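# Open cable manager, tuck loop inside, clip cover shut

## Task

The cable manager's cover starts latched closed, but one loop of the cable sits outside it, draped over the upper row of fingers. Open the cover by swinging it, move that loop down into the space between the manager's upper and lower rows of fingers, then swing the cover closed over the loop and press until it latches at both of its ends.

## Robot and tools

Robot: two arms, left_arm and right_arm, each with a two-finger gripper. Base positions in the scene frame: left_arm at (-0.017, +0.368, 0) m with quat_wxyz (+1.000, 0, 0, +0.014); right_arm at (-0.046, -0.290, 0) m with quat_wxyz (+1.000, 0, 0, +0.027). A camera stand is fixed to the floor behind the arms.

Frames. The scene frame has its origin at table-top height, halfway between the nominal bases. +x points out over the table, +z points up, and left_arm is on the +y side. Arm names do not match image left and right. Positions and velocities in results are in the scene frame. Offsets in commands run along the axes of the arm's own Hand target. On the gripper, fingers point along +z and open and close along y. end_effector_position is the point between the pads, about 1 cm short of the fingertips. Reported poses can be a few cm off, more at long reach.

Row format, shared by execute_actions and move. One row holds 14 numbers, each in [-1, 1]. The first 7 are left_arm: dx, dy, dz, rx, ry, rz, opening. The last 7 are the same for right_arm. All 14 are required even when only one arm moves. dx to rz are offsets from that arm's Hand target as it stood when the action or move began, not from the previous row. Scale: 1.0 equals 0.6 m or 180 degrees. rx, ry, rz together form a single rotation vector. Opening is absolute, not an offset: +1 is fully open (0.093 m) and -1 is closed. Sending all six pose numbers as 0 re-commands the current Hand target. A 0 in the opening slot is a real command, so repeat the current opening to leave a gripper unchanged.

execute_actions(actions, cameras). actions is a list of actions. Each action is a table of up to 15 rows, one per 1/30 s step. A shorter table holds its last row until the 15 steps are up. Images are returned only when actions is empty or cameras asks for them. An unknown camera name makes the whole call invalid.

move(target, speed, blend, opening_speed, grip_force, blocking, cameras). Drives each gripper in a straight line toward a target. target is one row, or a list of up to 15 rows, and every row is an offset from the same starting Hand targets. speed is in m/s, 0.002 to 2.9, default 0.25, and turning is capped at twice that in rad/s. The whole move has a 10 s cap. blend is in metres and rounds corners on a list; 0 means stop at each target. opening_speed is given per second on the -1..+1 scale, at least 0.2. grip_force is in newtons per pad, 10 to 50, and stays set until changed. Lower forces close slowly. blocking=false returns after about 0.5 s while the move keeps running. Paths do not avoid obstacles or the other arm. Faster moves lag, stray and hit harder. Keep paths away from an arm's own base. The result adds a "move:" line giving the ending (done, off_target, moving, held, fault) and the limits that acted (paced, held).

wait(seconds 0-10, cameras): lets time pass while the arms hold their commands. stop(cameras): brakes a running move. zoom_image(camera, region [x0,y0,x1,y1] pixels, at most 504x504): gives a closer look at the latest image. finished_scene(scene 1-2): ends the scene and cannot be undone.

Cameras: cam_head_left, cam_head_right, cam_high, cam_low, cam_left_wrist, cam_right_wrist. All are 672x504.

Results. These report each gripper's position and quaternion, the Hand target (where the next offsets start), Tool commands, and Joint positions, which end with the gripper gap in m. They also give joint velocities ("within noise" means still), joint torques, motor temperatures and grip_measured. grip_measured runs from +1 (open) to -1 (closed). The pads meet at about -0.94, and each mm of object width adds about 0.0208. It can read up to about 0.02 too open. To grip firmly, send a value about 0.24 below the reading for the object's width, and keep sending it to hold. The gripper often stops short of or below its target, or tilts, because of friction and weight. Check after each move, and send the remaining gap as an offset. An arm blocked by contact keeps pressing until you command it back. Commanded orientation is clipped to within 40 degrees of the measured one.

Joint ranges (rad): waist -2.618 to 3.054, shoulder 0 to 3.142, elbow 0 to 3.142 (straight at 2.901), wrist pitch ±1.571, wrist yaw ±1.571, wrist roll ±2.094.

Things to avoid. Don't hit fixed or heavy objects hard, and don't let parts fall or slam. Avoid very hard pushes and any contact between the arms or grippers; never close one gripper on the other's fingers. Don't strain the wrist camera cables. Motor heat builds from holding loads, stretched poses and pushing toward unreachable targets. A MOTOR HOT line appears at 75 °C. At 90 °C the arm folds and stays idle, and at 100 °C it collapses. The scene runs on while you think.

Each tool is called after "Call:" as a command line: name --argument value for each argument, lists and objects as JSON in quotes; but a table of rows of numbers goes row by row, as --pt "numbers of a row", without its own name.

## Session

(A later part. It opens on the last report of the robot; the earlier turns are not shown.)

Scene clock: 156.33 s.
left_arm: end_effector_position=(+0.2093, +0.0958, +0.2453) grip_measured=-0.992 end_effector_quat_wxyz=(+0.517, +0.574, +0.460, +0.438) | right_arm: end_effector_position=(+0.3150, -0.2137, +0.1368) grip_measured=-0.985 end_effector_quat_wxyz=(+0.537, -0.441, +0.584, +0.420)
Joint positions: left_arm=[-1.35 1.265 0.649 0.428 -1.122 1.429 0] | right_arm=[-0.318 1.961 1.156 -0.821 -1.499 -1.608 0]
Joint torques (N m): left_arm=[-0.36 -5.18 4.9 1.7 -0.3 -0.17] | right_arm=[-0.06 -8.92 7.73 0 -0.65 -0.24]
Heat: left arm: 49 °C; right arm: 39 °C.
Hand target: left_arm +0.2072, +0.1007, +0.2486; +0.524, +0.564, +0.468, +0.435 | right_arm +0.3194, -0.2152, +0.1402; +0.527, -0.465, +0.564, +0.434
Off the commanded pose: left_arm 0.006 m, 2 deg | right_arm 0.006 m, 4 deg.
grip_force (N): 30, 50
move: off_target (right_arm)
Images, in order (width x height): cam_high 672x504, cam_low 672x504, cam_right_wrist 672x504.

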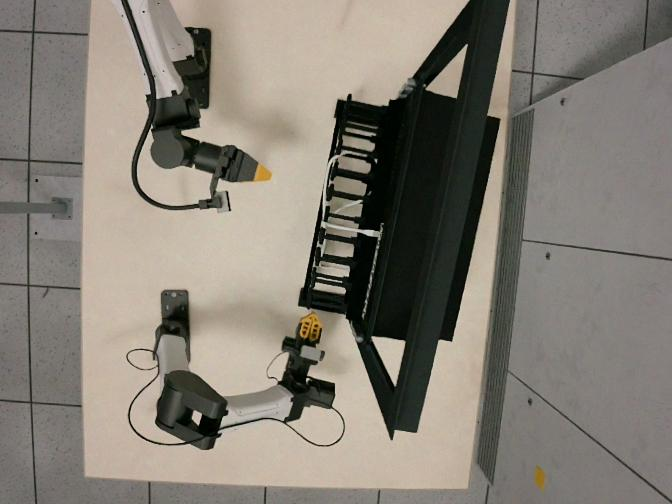

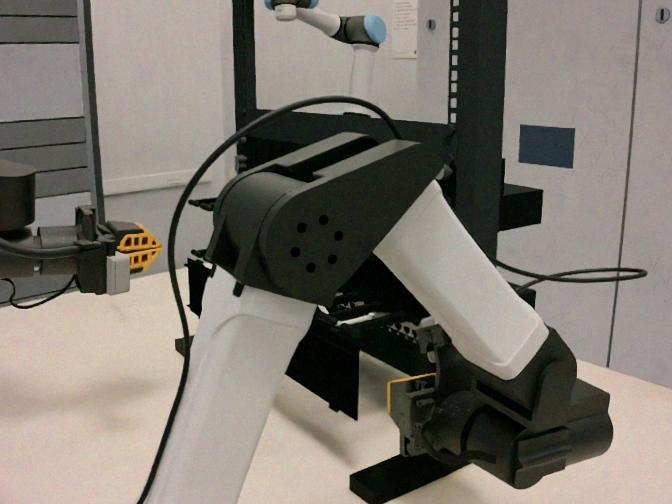

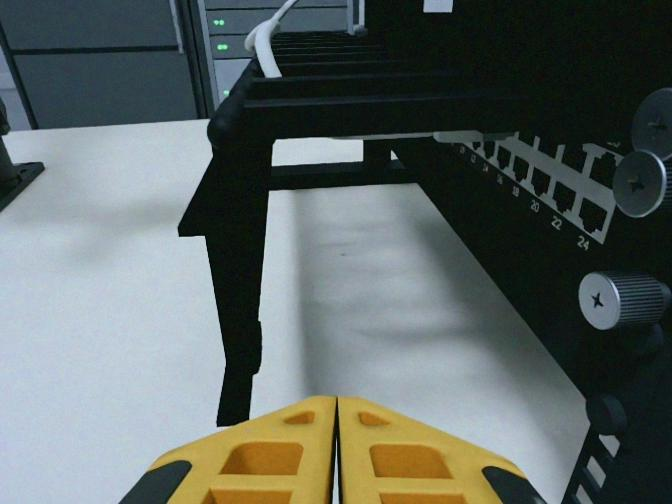

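Call:
move --pt "0 0 0 0 0 0 -1 -0.006 0.003 0.093 0 0 0 -1" --pt "0 0 0 0 0 0 -1 -0.003 0.075 0.093 0 0 0 -1" --pt "0 0 0 0 0 0 -1 -0.028 0.123 0.093 0 0 0 -1" --pt "0 0 0 0 0 0 -1 -0.073 0.153 0.093 0 0 0 -1" --speed 0.08 --blend '[0,0.01,0.01,0]' --cameras '["cam_right_wrist","cam_high","cam_low"]'

Scene clock: 161.27 s.
left_arm: end_effector_position=(+0.2093, +0.0958, +0.2453) grip_measured=-0.992 end_effector_quat_wxyz=(+0.517, +0.574, +0.460, +0.438) | right_arm: end_effector_position=(+0.2411, -0.1437, +0.1664) grip_measured=-0.985 end_effector_quat_wxyz=(+0.507, -0.449, +0.587, +0.444)
Joint positions: left_arm=[-1.35 1.265 0.649 0.428 -1.122 1.429 0] | right_arm=[-0.125 1.468 0.587 0.253 -1.413 -0.557 0]
Joint torques (N m): left_arm=[-0.36 -5.07 5.08 1.71 -0.34 -0.19] | right_arm=[1.02 -8.72 6.56 1.54 -0.49 0.05]
Heat: left arm: 49 °C; right arm: 39 °C.
Hand target: left_arm +0.2072, +0.1007, +0.2486; +0.524, +0.564, +0.468, +0.435 | right_arm +0.2403, -0.1399, +0.1800; +0.527, -0.465, +0.564, +0.434
Off the commanded pose: left_arm 0.006 m, 2 deg | right_arm 0.014 m, 4 deg.
grip_force (N): 30, 50
move: off_target (right_arm)
Images, in order (width x height): cam_high 672x504, cam_low 672x504, cam_right_wrist 672x504.

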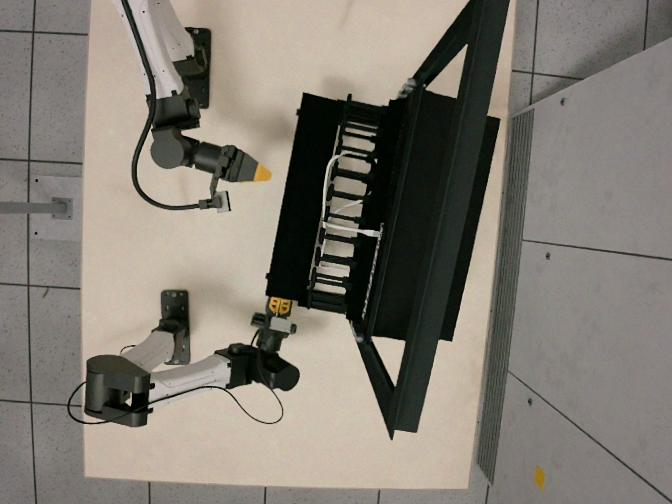

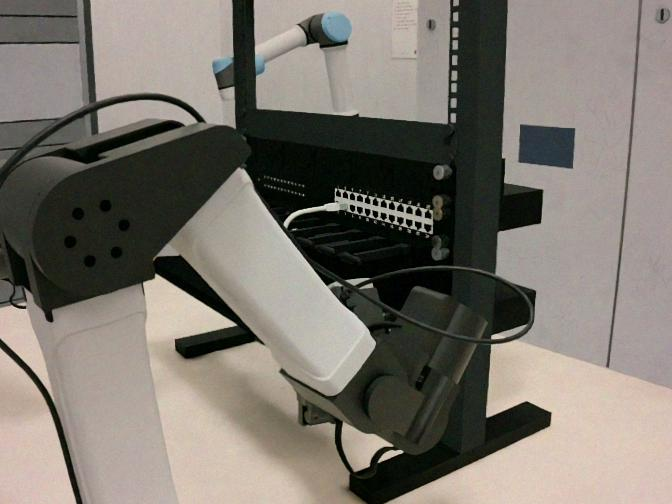

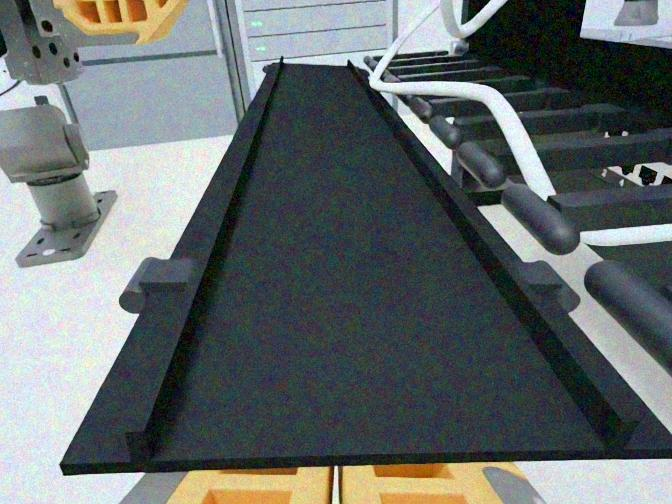

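Call:
move --pt "0 0 0 0 0 0 -1 -0.055 0.003 0 0 0 0 -1" --pt "0 0 0 0 0 0 -1 -0.103 -0.022 0 0 0 0 -1" --pt "0 0 0 0 0 0 -1 -0.123 -0.04 0 0 0 0 -1" --speed 0.08 --blend '[0.01,0.01,0]' --cameras '["cam_right_wrist","cam_high","cam_low"]'

Scene clock: 163.97 s.
left_arm: end_effector_position=(+0.2093, +0.0958, +0.2453) grip_measured=-0.992 end_effector_quat_wxyz=(+0.517, +0.574, +0.460, +0.438) | right_arm: end_effector_position=(+0.2417, -0.1414, +0.2067) grip_measured=-0.985 end_effector_quat_wxyz=(+0.448, -0.397, +0.638, +0.485)
Joint positions: left_arm=[-1.35 1.265 0.649 0.428 -1.122 1.429 0] | right_arm=[-0.114 1.379 0.766 -0.173 -1.387 -0.508 0]
Joint torques (N m): left_arm=[-0.39 -5.09 4.9 1.65 -0.31 -0.17] | right_arm=[-0.01 -6.94 15.43 2.27 -0.76 -0.49]
Heat: left arm: 48 °C; right arm: 40 °C.
Hand target: left_arm +0.2072, +0.1007, +0.2486; +0.524, +0.564, +0.468, +0.435 | right_arm +0.2649, -0.1396, +0.2536; +0.527, -0.465, +0.564, +0.434
Off the commanded pose: left_arm 0.006 m, 2 deg | right_arm 0.052 m, 16 deg.
grip_force (N): 30, 50
move: off_target (right_arm); blend cut to 0.0081 m at target 2
Images, in order (width x height): cam_high 672x504, cam_low 672x504, cam_right_wrist 672x504.

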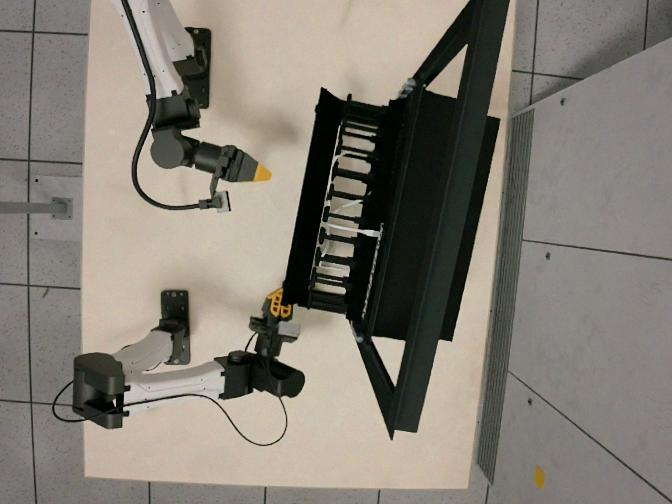

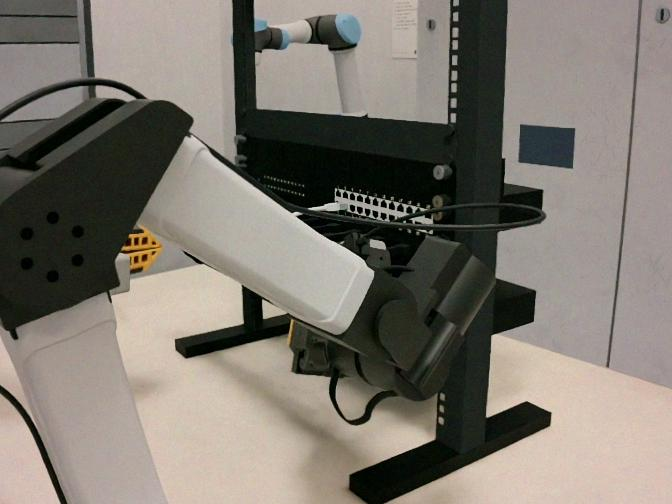

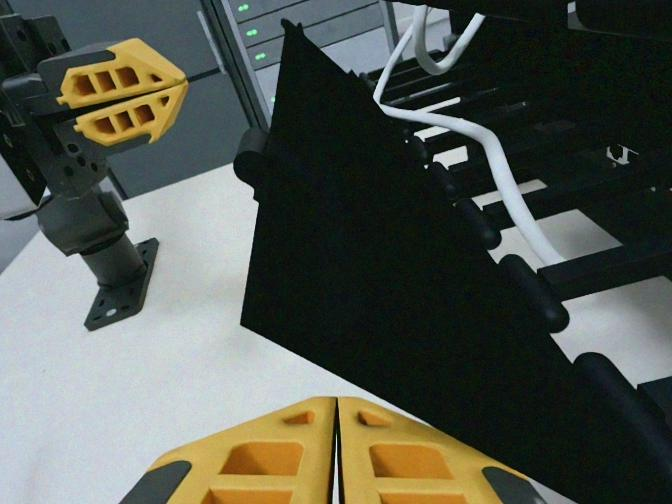

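Call:
move --target '[0,-0.01,0.16,0,0,0,-1,0,0,0,0,0,0,-1]' --speed 0.06 --cameras '["cam_left_wrist","cam_right_wrist","cam_high"]'

Scene clock: 167.03 s.
left_arm: end_effector_position=(+0.2943, +0.0924, +0.2144) grip_measured=-0.992 end_effector_quat_wxyz=(+0.496, +0.582, +0.469, +0.441) | right_arm: end_effector_position=(+0.2418, -0.1417, +0.2063) grip_measured=-0.985 end_effector_quat_wxyz=(+0.444, -0.403, +0.641, +0.479)
Joint positions: left_arm=[-1.067 1.488 0.712 0.593 -0.864 1.48 0] | right_arm=[-0.114 1.39 0.802 -0.276 -1.377 -0.593 0]
Joint torques (N m): left_arm=[0.61 -4.36 8.57 2.24 0.1 0.15] | right_arm=[-0.09 -6.99 15.34 2.17 -0.9 -0.48]
Heat: left arm: 49 °C; right arm: 40 °C.
Hand target: left_arm +0.3008, +0.0831, +0.2357; +0.524, +0.564, +0.468, +0.435 | right_arm +0.2649, -0.1396, +0.2536; +0.527, -0.465, +0.564, +0.434
Off the commanded pose: left_arm 0.024 m, 4 deg | right_arm 0.053 m, 16 deg.
grip_force (N): 30, 50
move: off_target (left_arm, right_arm)
Images, in order (width x height): cam_high 672x504, cam_left_wrist 672x504, cam_right_wrist 672x504.

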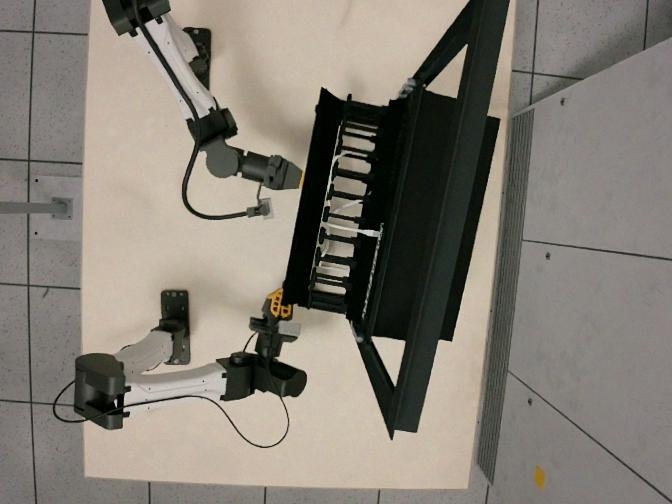

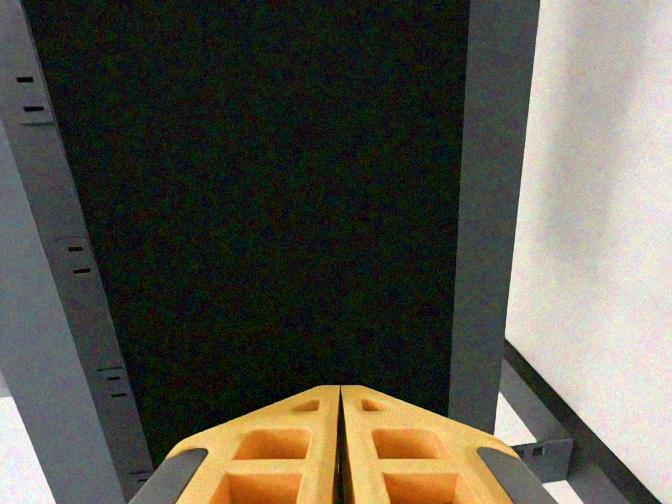

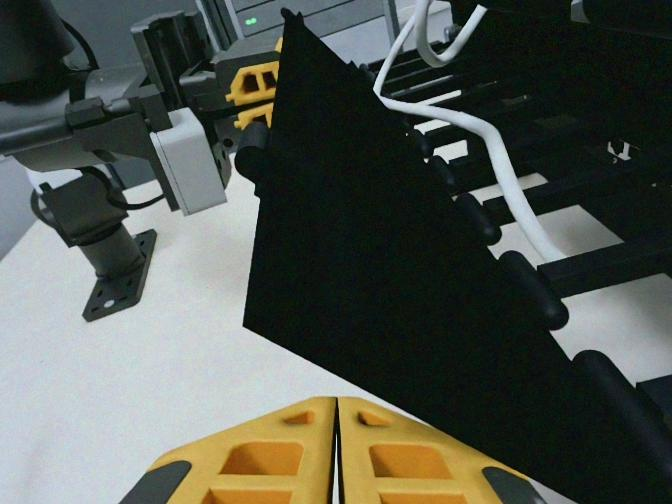

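Call:
move --target '[0,0.06,0.05,0,0,0,-1,0,0,0,0,0,0,-1]' --speed 0.06 --cameras '["cam_right_wrist","cam_high"]'

Scene clock: 168.93 s.
left_arm: end_effector_position=(+0.3029, +0.0877, +0.2128) grip_measured=-0.992 end_effector_quat_wxyz=(+0.454, +0.628, +0.455, +0.440) | right_arm: end_effector_position=(+0.2443, -0.1420, +0.2103) grip_measured=-0.985 end_effector_quat_wxyz=(+0.450, -0.408, +0.638, +0.474)
Joint positions: left_arm=[-1.041 1.488 0.805 0.385 -0.816 1.493 0] | right_arm=[-0.114 1.39 0.816 -0.276 -1.374 -0.598 0]
Joint torques (N m): left_arm=[4.44 -5.15 12.42 3.03 0.23 0.14] | right_arm=[-0.05 -6.54 14.46 2.17 -0.91 -0.44]
Heat: left arm: 50 °C; right arm: 41 °C.
Hand target: left_arm +0.3328, +0.0772, +0.2696; +0.524, +0.563, +0.468, +0.435 | right_arm +0.2649, -0.1396, +0.2536; +0.527, -0.465, +0.564, +0.434
Off the commanded pose: left_arm 0.065 m, 11 deg | right_arm 0.048 m, 15 deg.
grip_force (N): 30, 50
move: off_target (left_arm, right_arm)
Images, in order (width x height): cam_high 672x504, cam_right_wrist 672x504.

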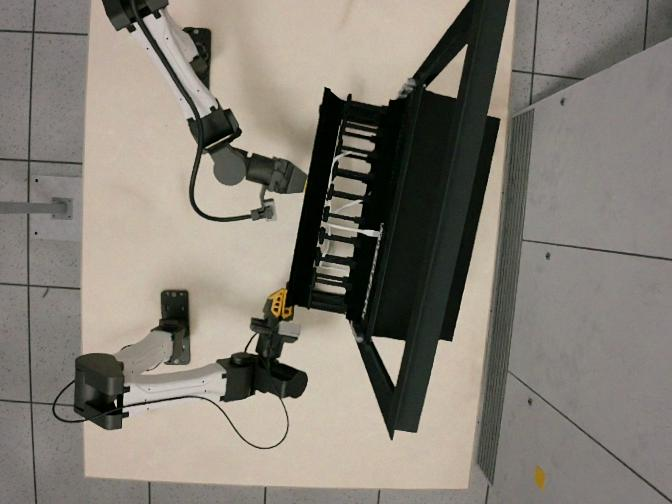

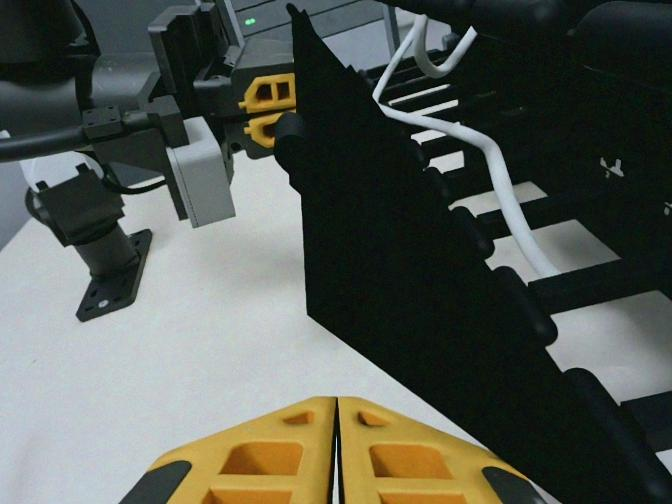

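Call:
move --target '[0,0,0,0,0,0,-1,0.085,0.055,0,0,0,0,-1]' --speed 0.08 --cameras '["cam_right_wrist","cam_high"]'

Scene clock: 171.23 s.
left_arm: end_effector_position=(+0.3026, +0.0875, +0.2111) grip_measured=-0.992 end_effector_quat_wxyz=(+0.451, +0.631, +0.453, +0.439) | right_arm: end_effector_position=(+0.2349, -0.1395, +0.1935) grip_measured=-0.985 end_effector_quat_wxyz=(+0.514, -0.456, +0.580, +0.438)
Joint positions: left_arm=[-1.041 1.488 0.805 0.376 -0.812 1.493 0] | right_arm=[-0.11 1.365 0.608 0.205 -1.401 -0.506 0]
Joint torques (N m): left_arm=[4.79 -5.42 12.34 3.04 0.17 0.15] | right_arm=[0.65 -7.73 6.48 1.4 -0.46 0.04]
Heat: left arm: 51 °C; right arm: 41 °C.
Hand target: left_arm +0.3329, +0.0773, +0.2695; +0.524, +0.564, +0.468, +0.435 | right_arm +0.2318, -0.1366, +0.2027; +0.527, -0.465, +0.564, +0.434
Off the commanded pose: left_arm 0.067 m, 12 deg | right_arm 0.010 m, 3 deg.
grip_force (N): 30, 50
move: off_target (left_arm, right_arm)
Images, in order (width x height): cam_high 672x504, cam_right_wrist 672x504.

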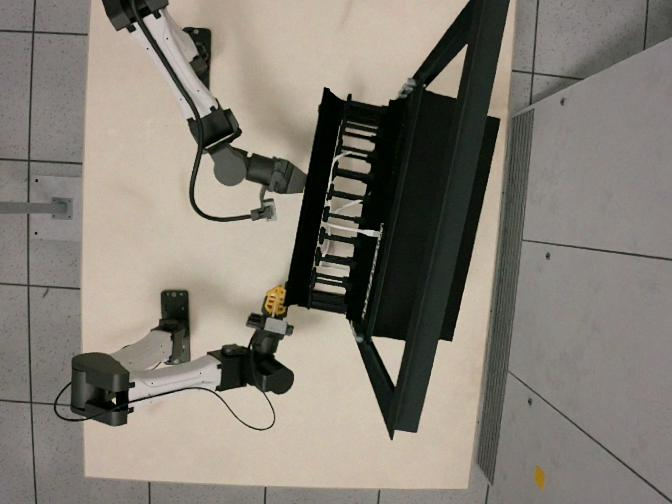

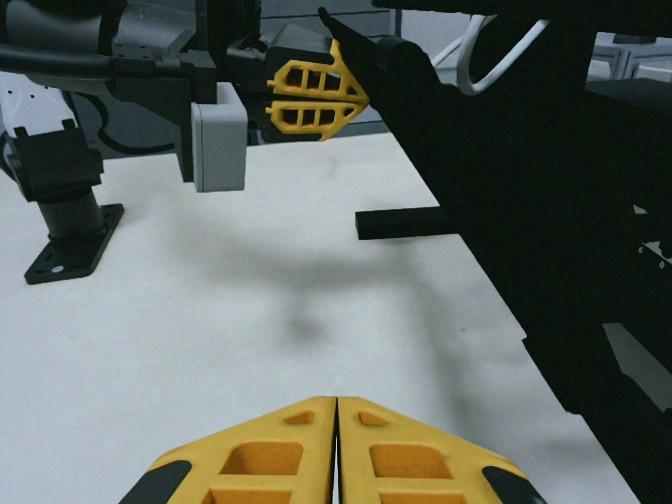

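Call:
zoom_image --camera "cam_high" --region '[270, 80, 410, 320]'

Call:
zoom_image --camera "cam_right_wrist" --region '[300, 0, 672, 280]'

Scaled by 2.100 from the camera's 672x504 image, which has a finer 960x720 frame.

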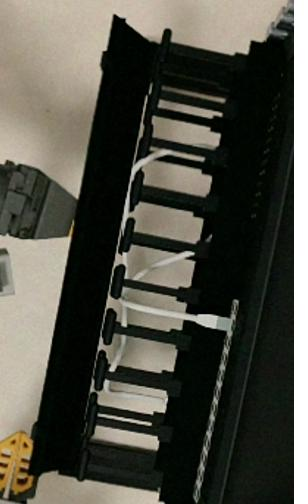

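Scaled by 1.355 from the camera's 672x504 image, which has a finer 960x720 frame.

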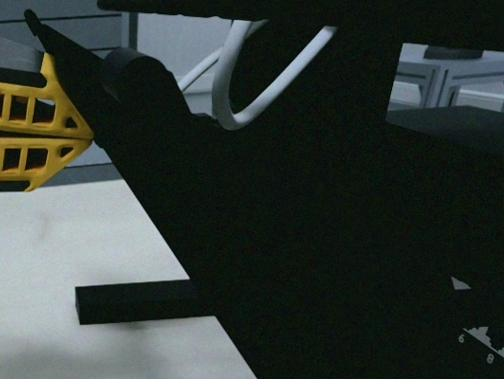

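Call:
move --pt "0 -0.08 -0.12 0 0 0 -1 0 0 0 0 0 0 -1" --pt "0 -0.0 -0.12 0 0 0 -1 0 0 0 0 0 0 -1" --speed 0.1 --cameras '["cam_right_wrist","cam_left_wrist","cam_high"]'

Scene clock: 175.03 s.
left_arm: end_effector_position=(+0.2598, +0.0899, +0.2528) grip_measured=-0.992 end_effector_quat_wxyz=(+0.504, +0.585, +0.459, +0.439) | right_arm: end_effector_position=(+0.2347, -0.1394, +0.1933) grip_measured=-0.985 end_effector_quat_wxyz=(+0.514, -0.455, +0.580, +0.438)
Joint positions: left_arm=[-1.173 1.346 0.755 0.409 -0.946 1.474 0] | right_arm=[-0.11 1.365 0.607 0.205 -1.401 -0.505 0]
Joint torques (N m): left_arm=[0.62 -5.76 8.51 1.81 -0.2 -0.08] | right_arm=[0.65 -7.73 6.87 1.33 -0.46 -0.06]
Heat: left arm: 52 °C; right arm: 41 °C.
Hand target: left_arm +0.2622, +0.0903, +0.2746; +0.524, +0.564, +0.468, +0.435 | right_arm +0.2314, -0.1368, +0.2027; +0.524, -0.468, +0.565, +0.433 (not the last commanded pose)
Off the commanded pose: left_arm 0.022 m, 4 deg | right_arm 0.010 m, 3 deg.
grip_force (N): 30, 50
move: off_target (left_arm, right_arm)
Images, in order (width x height): cam_high 672x504, cam_left_wrist 672x504, cam_right_wrist 672x504.

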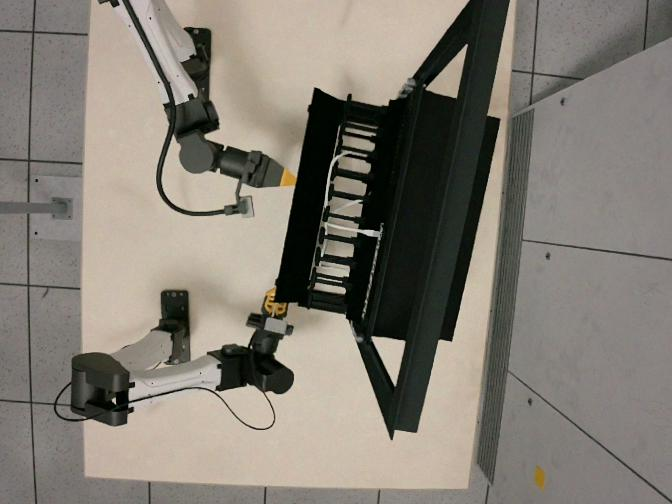

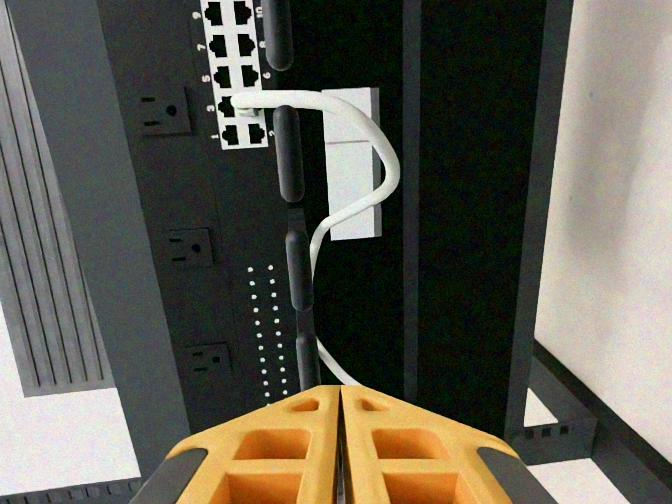

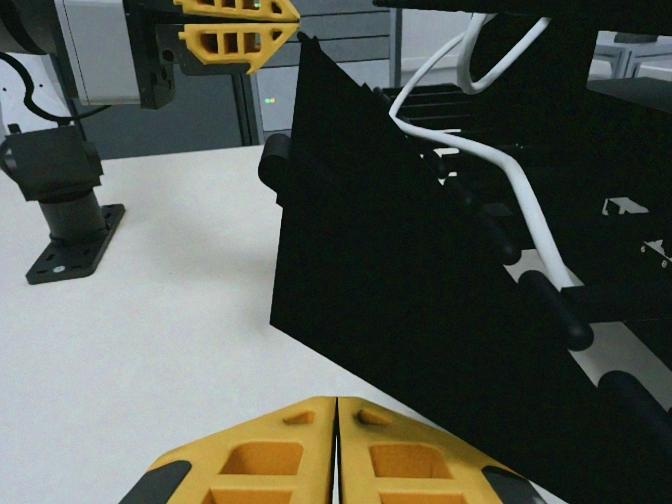

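Call:
move --pt "0 -0.1 -0.03 0 0 0 -1 0 0 0 0 0 0 -1" --pt "0 -0.1 0.05 0 0 0 -1 0 0 0 0 0 0 -1" --pt "0 -0.01 0.12 0 0 0 -1 0 0 0 0 0 0 -1" --speed 0.08 --cameras '["cam_right_wrist","cam_left_wrist"]'

Scene clock: 179.70 s.
left_arm: end_effector_position=(+0.3047, +0.0869, +0.2059) grip_measured=-0.992 end_effector_quat_wxyz=(+0.455, +0.626, +0.456, +0.440) | right_arm: end_effector_position=(+0.2347, -0.1394, +0.1933) grip_measured=-0.985 end_effector_quat_wxyz=(+0.514, -0.455, +0.580, +0.438)
Joint positions: left_arm=[-1.038 1.509 0.79 0.425 -0.815 1.492 0] | right_arm=[-0.11 1.365 0.607 0.205 -1.401 -0.505 0]
Joint torques (N m): left_arm=[4.08 -6.13 12.27 2.93 0.27 0.19] | right_arm=[0.65 -7.68 6.79 1.33 -0.46 -0.04]
Heat: left arm: 53 °C; right arm: 41 °C.
Hand target: left_arm +0.3325, +0.0773, +0.2636; +0.524, +0.563, +0.468, +0.435 | right_arm +0.2314, -0.1368, +0.2027; +0.524, -0.468, +0.565, +0.433
Off the commanded pose: left_arm 0.065 m, 11 deg | right_arm 0.010 m, 3 deg.
grip_force (N): 30, 50
move: off_target (left_arm, right_arm)
Images, in order (width x height): cam_left_wrist 672x504, cam_right_wrist 672x504.

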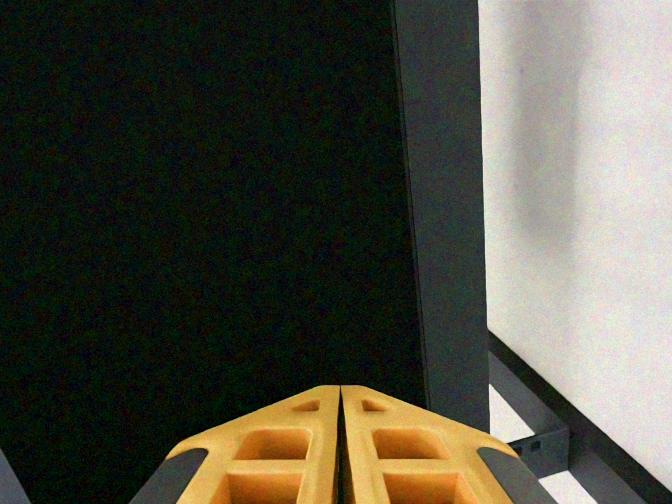

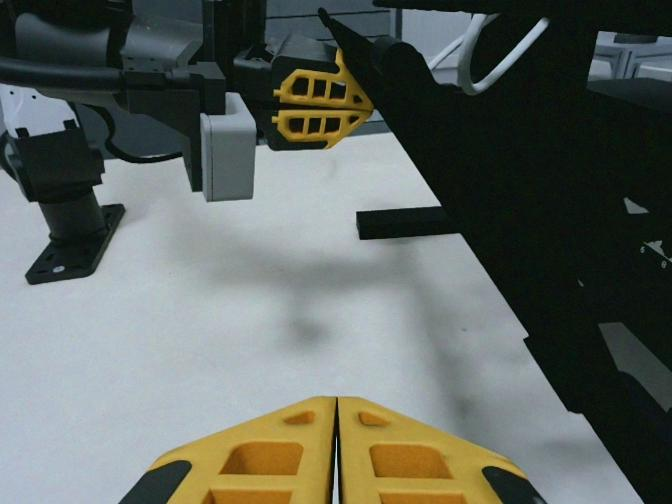

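Call:
move --pt "0 -0.01 0.12 0 0 0 -1 0 0 -0.12 0 0 0 -1" --pt "0 -0.01 0.12 0 0 0 -1 -0.053 -0.05 -0.12 0 0 -0.25 0.1" --speed 0.12 --cameras '["cam_right_wrist","cam_high"]'

Scene clock: 186.17 s.
left_arm: end_effector_position=(+0.3280, +0.0715, +0.1558) grip_measured=-0.992 end_effector_quat_wxyz=(+0.414, +0.705, +0.428, +0.385) | right_arm: end_effector_position=(+0.2453, -0.2114, +0.2298) grip_measured=+0.098 end_effector_quat_wxyz=(+0.683, -0.590, +0.391, +0.178)
Joint positions: left_arm=[-0.948 1.629 0.854 0.326 -0.594 1.51 0] | right_arm=[-0.382 1.324 0.666 0.133 -1.566 -1.255 0.05]
Joint velocities: left_arm=[within noise] | right_arm=[-0.012 0.007 0.002 -0.022 -0.154 -0.037 0.001]
Joint torques (N m): left_arm=[7.46 -5.61 15.49 4.11 -0.77 -0.06] | right_arm=[0.68 -4.46 9.68 1.2 -0.5 -0.25]
Motor temperatures (°C): left_arm=[29 46 55 48 28 28 28] | right_arm=[29 37 41 38 31 31 28]
Heat: left arm: 55 °C; right arm: 41 °C.
Hand target: left_arm +0.4026, +0.0641, +0.2522; +0.524, +0.564, +0.468, +0.435 | right_arm +0.2480, -0.2106, +0.2399; +0.650, -0.649, +0.342, +0.200
Off the commanded pose: left_arm 0.122 m, 22 deg | right_arm 0.011 m, 10 deg.
joint sent to its limit (right arm) — joint 5 (wrist yaw), lower limit. The joint targets are off in orientation, not in position.
grip_force (N): 30, 50
move: off_target (left_arm, right_arm); target 2's new opening was sent with right_arm's hand 0.010 m and 10 deg from that target
Images, in order (width x height): cam_high 672x504, cam_right_wrist 672x504.

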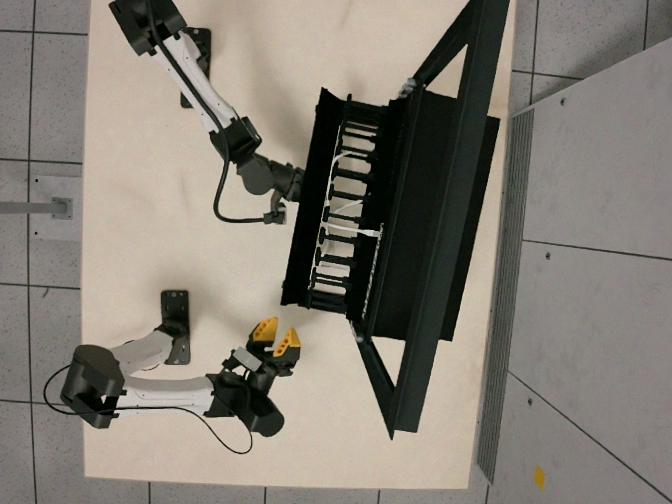

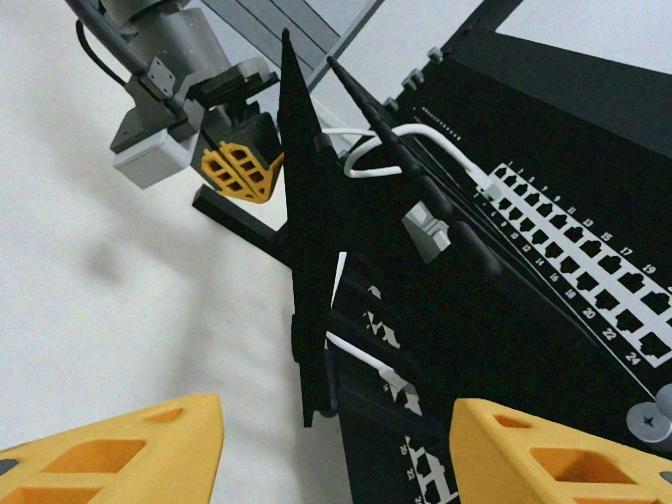

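Call:
move --target '[0,0,0,0,0,0,-1,0,0,0.1,0,0,0,0.1]' --speed 0.1 --cameras '["cam_right_wrist"]'

Scene clock: 188.47 s.
left_arm: end_effector_position=(+0.3280, +0.0715, +0.1558) grip_measured=-0.992 end_effector_quat_wxyz=(+0.414, +0.705, +0.428, +0.385) | right_arm: end_effector_position=(+0.2545, -0.1531, +0.2283) grip_measured=+0.098 end_effector_quat_wxyz=(+0.650, -0.640, +0.353, +0.208)
Joint positions: left_arm=[-0.948 1.629 0.854 0.326 -0.594 1.51 0] | right_arm=[-0.158 1.399 0.799 -0.05 -1.457 -1.405 0.05]
Joint torques (N m): left_arm=[7.38 -5.64 15.49 4.14 -0.81 0] | right_arm=[0.51 -5.26 9.8 0.99 -0.38 -0.12]
Motor temperatures (°C): left_arm=[30 46 57 50 29 28 28] | right_arm=[29 37 41 38 30 31 28]
Heat: left arm: 57 °C; right arm: 41 °C.
Hand target: left_arm +0.4026, +0.0641, +0.2522; +0.524, +0.564, +0.468, +0.435 | right_arm +0.2591, -0.1518, +0.2353; +0.649, -0.649, +0.342, +0.200
Off the commanded pose: left_arm 0.122 m, 22 deg | right_arm 0.008 m, 2 deg.
grip_force (N): 30, 50
move: off_target (left_arm)
Images, in order (width x height): cam_right_wrist 672x504.

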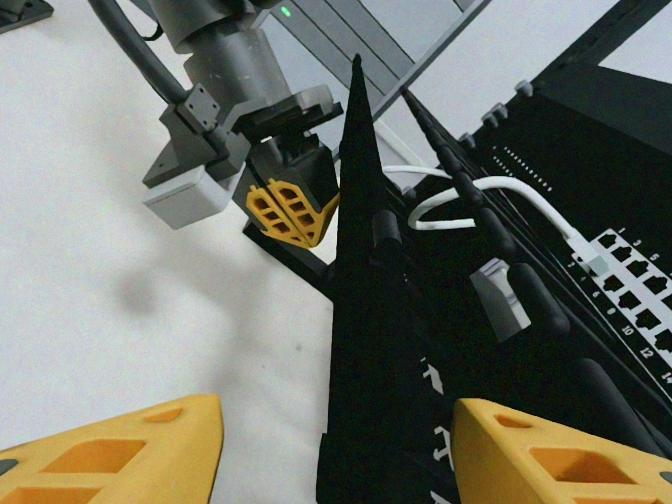

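Call:
move --target '[0,0,0,0,0,0,-1,0,0,0.01,0,0,0,-1]' --opening_speed 1 --cameras '["cam_right_wrist"]'

Call:
move --target '[0,-0.1,-0.2,0,0,0,-1,0,0,0,0,0,0,-1]' --speed 0.12 --cameras '["cam_right_wrist","cam_high"]'

Scene clock: 190.13 s.
left_arm: end_effector_position=(+0.3302, +0.0713, +0.1506) grip_measured=-0.992 end_effector_quat_wxyz=(+0.409, +0.709, +0.429, +0.384) | right_arm: end_effector_position=(+0.2553, -0.1488, +0.2277) grip_measured=-0.980 end_effector_quat_wxyz=(+0.641, -0.636, +0.367, +0.223)
Joint positions: left_arm=[-0.942 1.644 0.86 0.321 -0.588 1.51 0] | right_arm=[-0.141 1.403 0.81 -0.068 -1.441 -1.37 0]
Joint torques (N m): left_arm=[6.93 -6.8 15.08 4.15 -0.86 -0.05] | right_arm=[0.88 -5.45 8.8 1.38 -0.36 -0.27]
Motor temperatures (°C): left_arm=[30 46 58 51 29 28 28] | right_arm=[29 37 41 38 30 31 28]
Heat: left arm: 58 °C; right arm: 41 °C.
Hand target: left_arm +0.4026, +0.0642, +0.2522; +0.524, +0.563, +0.468, +0.435 | right_arm +0.2602, -0.1459, +0.2349; +0.650, -0.649, +0.342, +0.200
Off the commanded pose: left_arm 0.125 m, 23 deg | right_arm 0.009 m, 4 deg.
grip_force (N): 30, 50
move: off_target (left_arm, right_arm)
Images, in order (width x height): cam_right_wrist 672x504.

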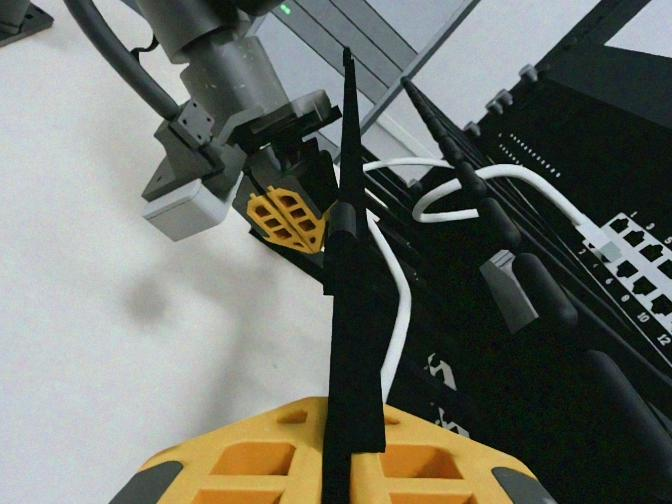

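Scene clock: 191.93 s.
left_arm: end_effector_position=(+0.2823, +0.0836, +0.1911) grip_measured=-0.992 end_effector_quat_wxyz=(+0.512, +0.578, +0.466, +0.433) | right_arm: end_effector_position=(+0.2553, -0.1488, +0.2277) grip_measured=-0.980 end_effector_quat_wxyz=(+0.641, -0.636, +0.367, +0.223)
Joint positions: left_arm=[-1.11 1.556 0.642 0.753 -0.885 1.469 0] | right_arm=[-0.141 1.403 0.81 -0.068 -1.441 -1.37 0]
Joint torques (N m): left_arm=[-0.17 -6.82 4.46 2.13 -0.24 0.11] | right_arm=[0.91 -5.44 8.85 1.38 -0.36 -0.28]
Motor temperatures (°C): left_arm=[30 47 58 51 29 28 28] | right_arm=[29 37 41 38 30 31 28]
Heat: left arm: 58 °C; right arm: 41 °C.
Hand target: left_arm +0.2807, +0.0870, +0.2012; +0.524, +0.563, +0.468, +0.435 | right_arm +0.2602, -0.1459, +0.2349; +0.650, -0.649, +0.342, +0.200
Off the commanded pose: left_arm 0.011 m, 2 deg | right_arm 0.009 m, 4 deg.
grip_force (N): 30, 50
move: off_target (left_arm, right_arm)
Images, in order (width x height): cam_high 672x504, cam_right_wrist 672x504.

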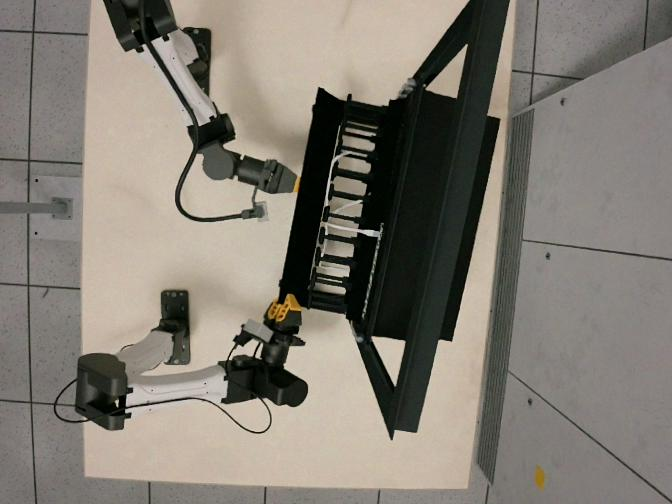

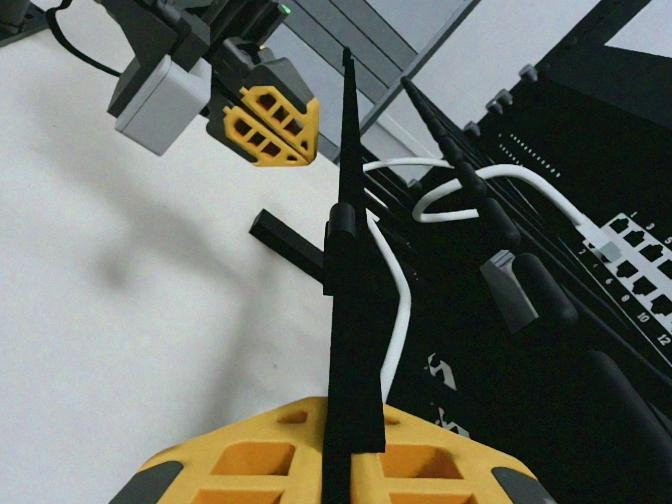

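Call:
move --pt "0 0 -0.05 0 0 0 -1 0.005 -0.039 0 0 0 0.125 -1" --pt "0 0 -0.05 0 0 0 -1 0.026 -0.068 0 0 0 0.25 -1" --speed 0.05 --blend '[0.005,0]' --cameras '["cam_right_wrist","cam_high"]'

Scene clock: 201.03 s.
left_arm: end_effector_position=(+0.2541, +0.0885, +0.1965) grip_measured=-0.992 end_effector_quat_wxyz=(+0.515, +0.574, +0.462, +0.437) | right_arm: end_effector_position=(+0.2785, -0.1523, +0.2373) grip_measured=-0.962 end_effector_quat_wxyz=(+0.521, -0.529, +0.524, +0.418)
Joint positions: left_arm=[-1.195 1.482 0.586 0.742 -0.972 1.469 0] | right_arm=[-0.147 1.694 1.268 -1.033 -1.461 -1.571 0]
Joint torques (N m): left_arm=[-0.31 -6.67 4.26 1.8 -0.22 -0.08] | right_arm=[-0.02 -4.33 13.85 0.68 -0.88 2.09]
Motor temperatures (°C): left_arm=[29 47 55 47 28 28 28] | right_arm=[29 36 43 37 30 31 29]
Heat: left arm: 55 °C; right arm: 43 °C.
Hand target: left_arm +0.2512, +0.0925, +0.2032; +0.524, +0.564, +0.468, +0.435 | right_arm +0.2997, -0.1520, +0.2527; +0.523, -0.468, +0.565, +0.433
Off the commanded pose: left_arm 0.008 m, 2 deg | right_arm 0.026 m, 9 deg.
grip_force (N): 30, 50
move: off_target (right_arm)
Images, in order (width x height): cam_high 672x504, cam_right_wrist 672x504.

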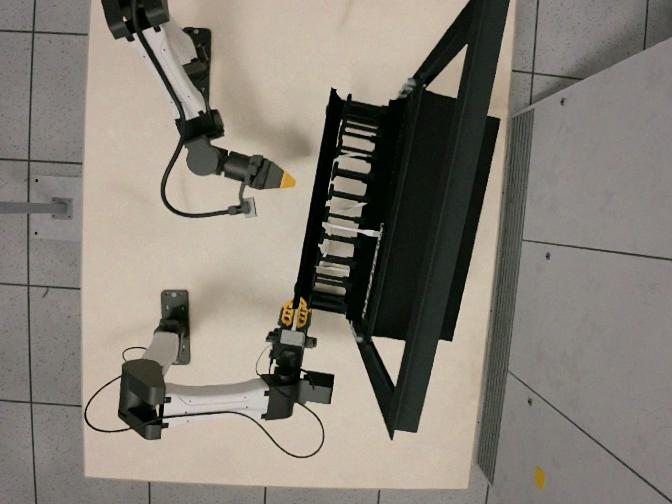

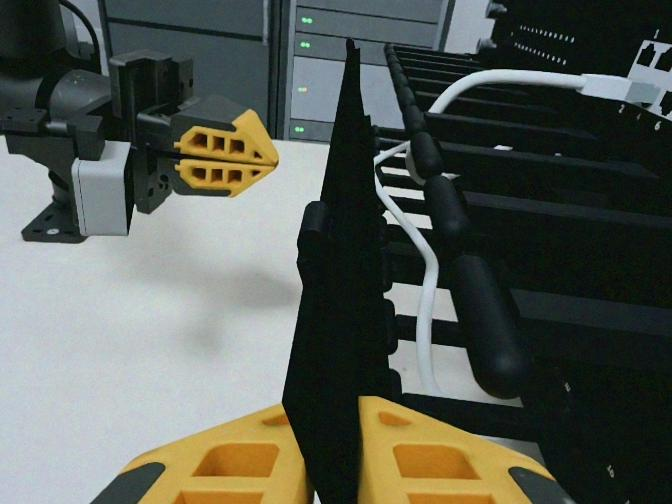

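Call:
move --pt "0 0.07 0.05 0 0 0 -1 0 0 0 0 0 0 -1" --pt "0 0.07 0.18 0 0 0 -1 0 -0.03 0 0 0 0 -1" --speed 0.07 --cameras '["cam_right_wrist","cam_left_wrist","cam_high"]'

Scene clock: 204.33 s.
left_arm: end_effector_position=(+0.3146, +0.0847, +0.2131) grip_measured=-0.992 end_effector_quat_wxyz=(+0.485, +0.587, +0.467, +0.449) | right_arm: end_effector_position=(+0.2838, -0.1552, +0.2368) grip_measured=-0.952 end_effector_quat_wxyz=(+0.487, -0.544, +0.525, +0.436)
Joint positions: left_arm=[-1.028 1.562 0.784 0.587 -0.839 1.504 0] | right_arm=[-0.152 1.893 1.516 -1.583 -1.415 -2.037 0]
Joint torques (N m): left_arm=[8.2 -0.44 12.94 2.45 1.09 0.18] | right_arm=[-0.79 -4.44 11.81 0.26 -1.71 1.71]
Motor temperatures (°C): left_arm=[29 47 55 46 28 28 28] | right_arm=[29 36 43 37 31 32 29]
Heat: left arm: 55 °C; right arm: 43 °C.
Hand target: left_arm +0.3602, +0.0722, +0.2374; +0.524, +0.563, +0.468, +0.435 | right_arm +0.3173, -0.1553, +0.2526; -0.523, +0.468, -0.565, -0.433
Off the commanded pose: left_arm 0.053 m, 5 deg | right_arm 0.037 m, 11 deg.
joint read past its limit (right arm) — joint 4 (wrist pitch), lower limit.
grip_force (N): 30, 50
move: off_target (left_arm, right_arm)
Images, in order (width x height): cam_high 672x504, cam_left_wrist 672x504, cam_right_wrist 672x504.

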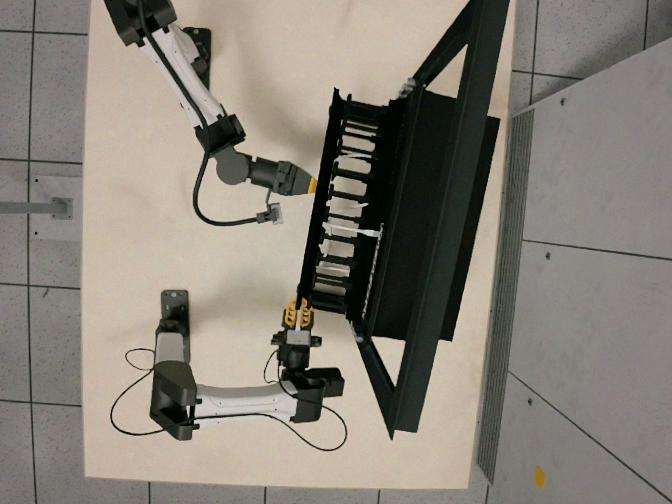

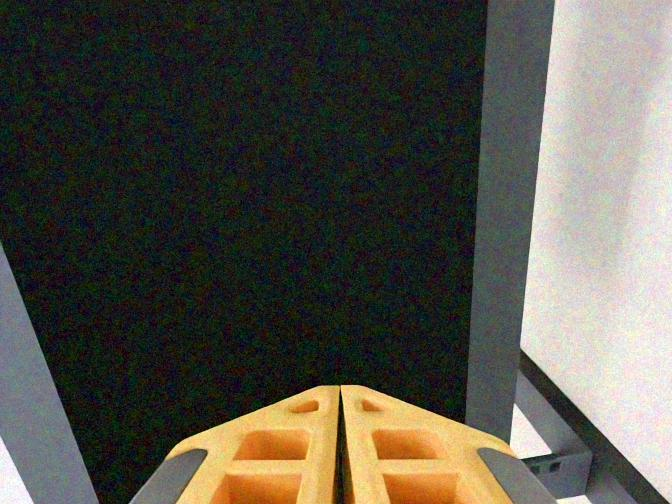

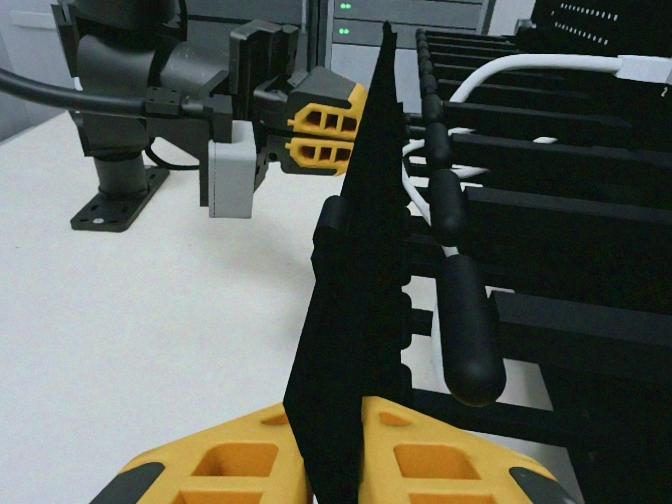

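Call:
move --pt "0 0 0 0 0 0 -1 0 0.035 0 0 0 0 -0.3" --pt "0 0 0 0 0 0 -1 0 0.035 -0.15 0 0 0 -0.3" --speed 0.1 --cameras '["cam_right_wrist","cam_high"]'

Scene clock: 208.07 s.
left_arm: end_effector_position=(+0.3186, +0.0748, +0.1800) grip_measured=-0.992 end_effector_quat_wxyz=(+0.460, +0.643, +0.444, +0.422) | right_arm: end_effector_position=(+0.2867, -0.2401, +0.2499) grip_measured=-0.299 end_effector_quat_wxyz=(+0.536, -0.431, +0.611, +0.391)
Joint positions: left_arm=[-1 1.605 0.784 0.52 -0.724 1.506 0] | right_arm=[-0.424 1.779 1.41 -1.547 -1.444 -1.903 0.031]
Joint torques (N m): left_arm=[5.91 -4.83 12.48 3.13 -0.12 0.1] | right_arm=[-0.4 -11.93 5.7 -0.42 -0.54 -0.2]
Motor temperatures (°C): left_arm=[30 46 58 47 28 28 28] | right_arm=[29 37 43 36 31 32 29]
Heat: left arm: 58 °C; right arm: 43 °C.
Hand target: left_arm +0.3601, +0.0721, +0.2374; +0.524, +0.564, +0.468, +0.435 | right_arm +0.2800, -0.2396, +0.2596; +0.524, -0.468, +0.565, +0.433
Off the commanded pose: left_arm 0.071 m, 12 deg | right_arm 0.012 m, 8 deg.
joint sent to its limit (right arm) — joint 4 (wrist pitch), lower limit. The joint targets are off in orientation, not in position.
grip_force (N): 30, 50
move: off_target (left_arm, right_arm)
Images, in order (width x height): cam_high 672x504, cam_right_wrist 672x504.

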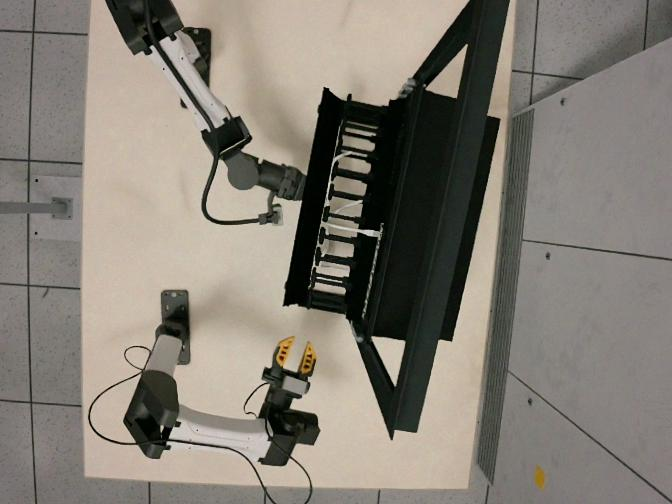

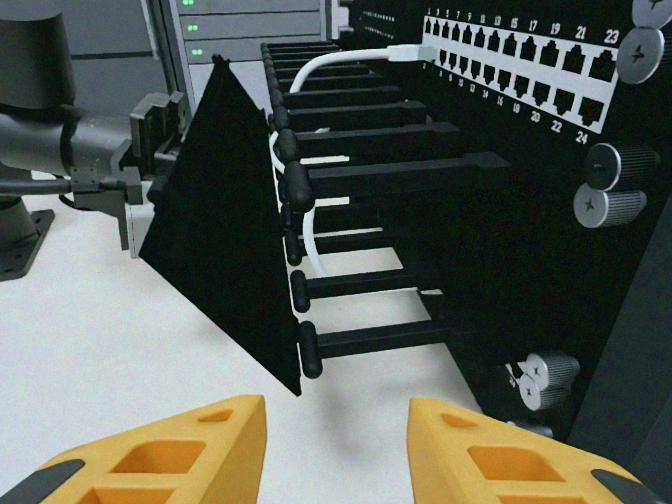

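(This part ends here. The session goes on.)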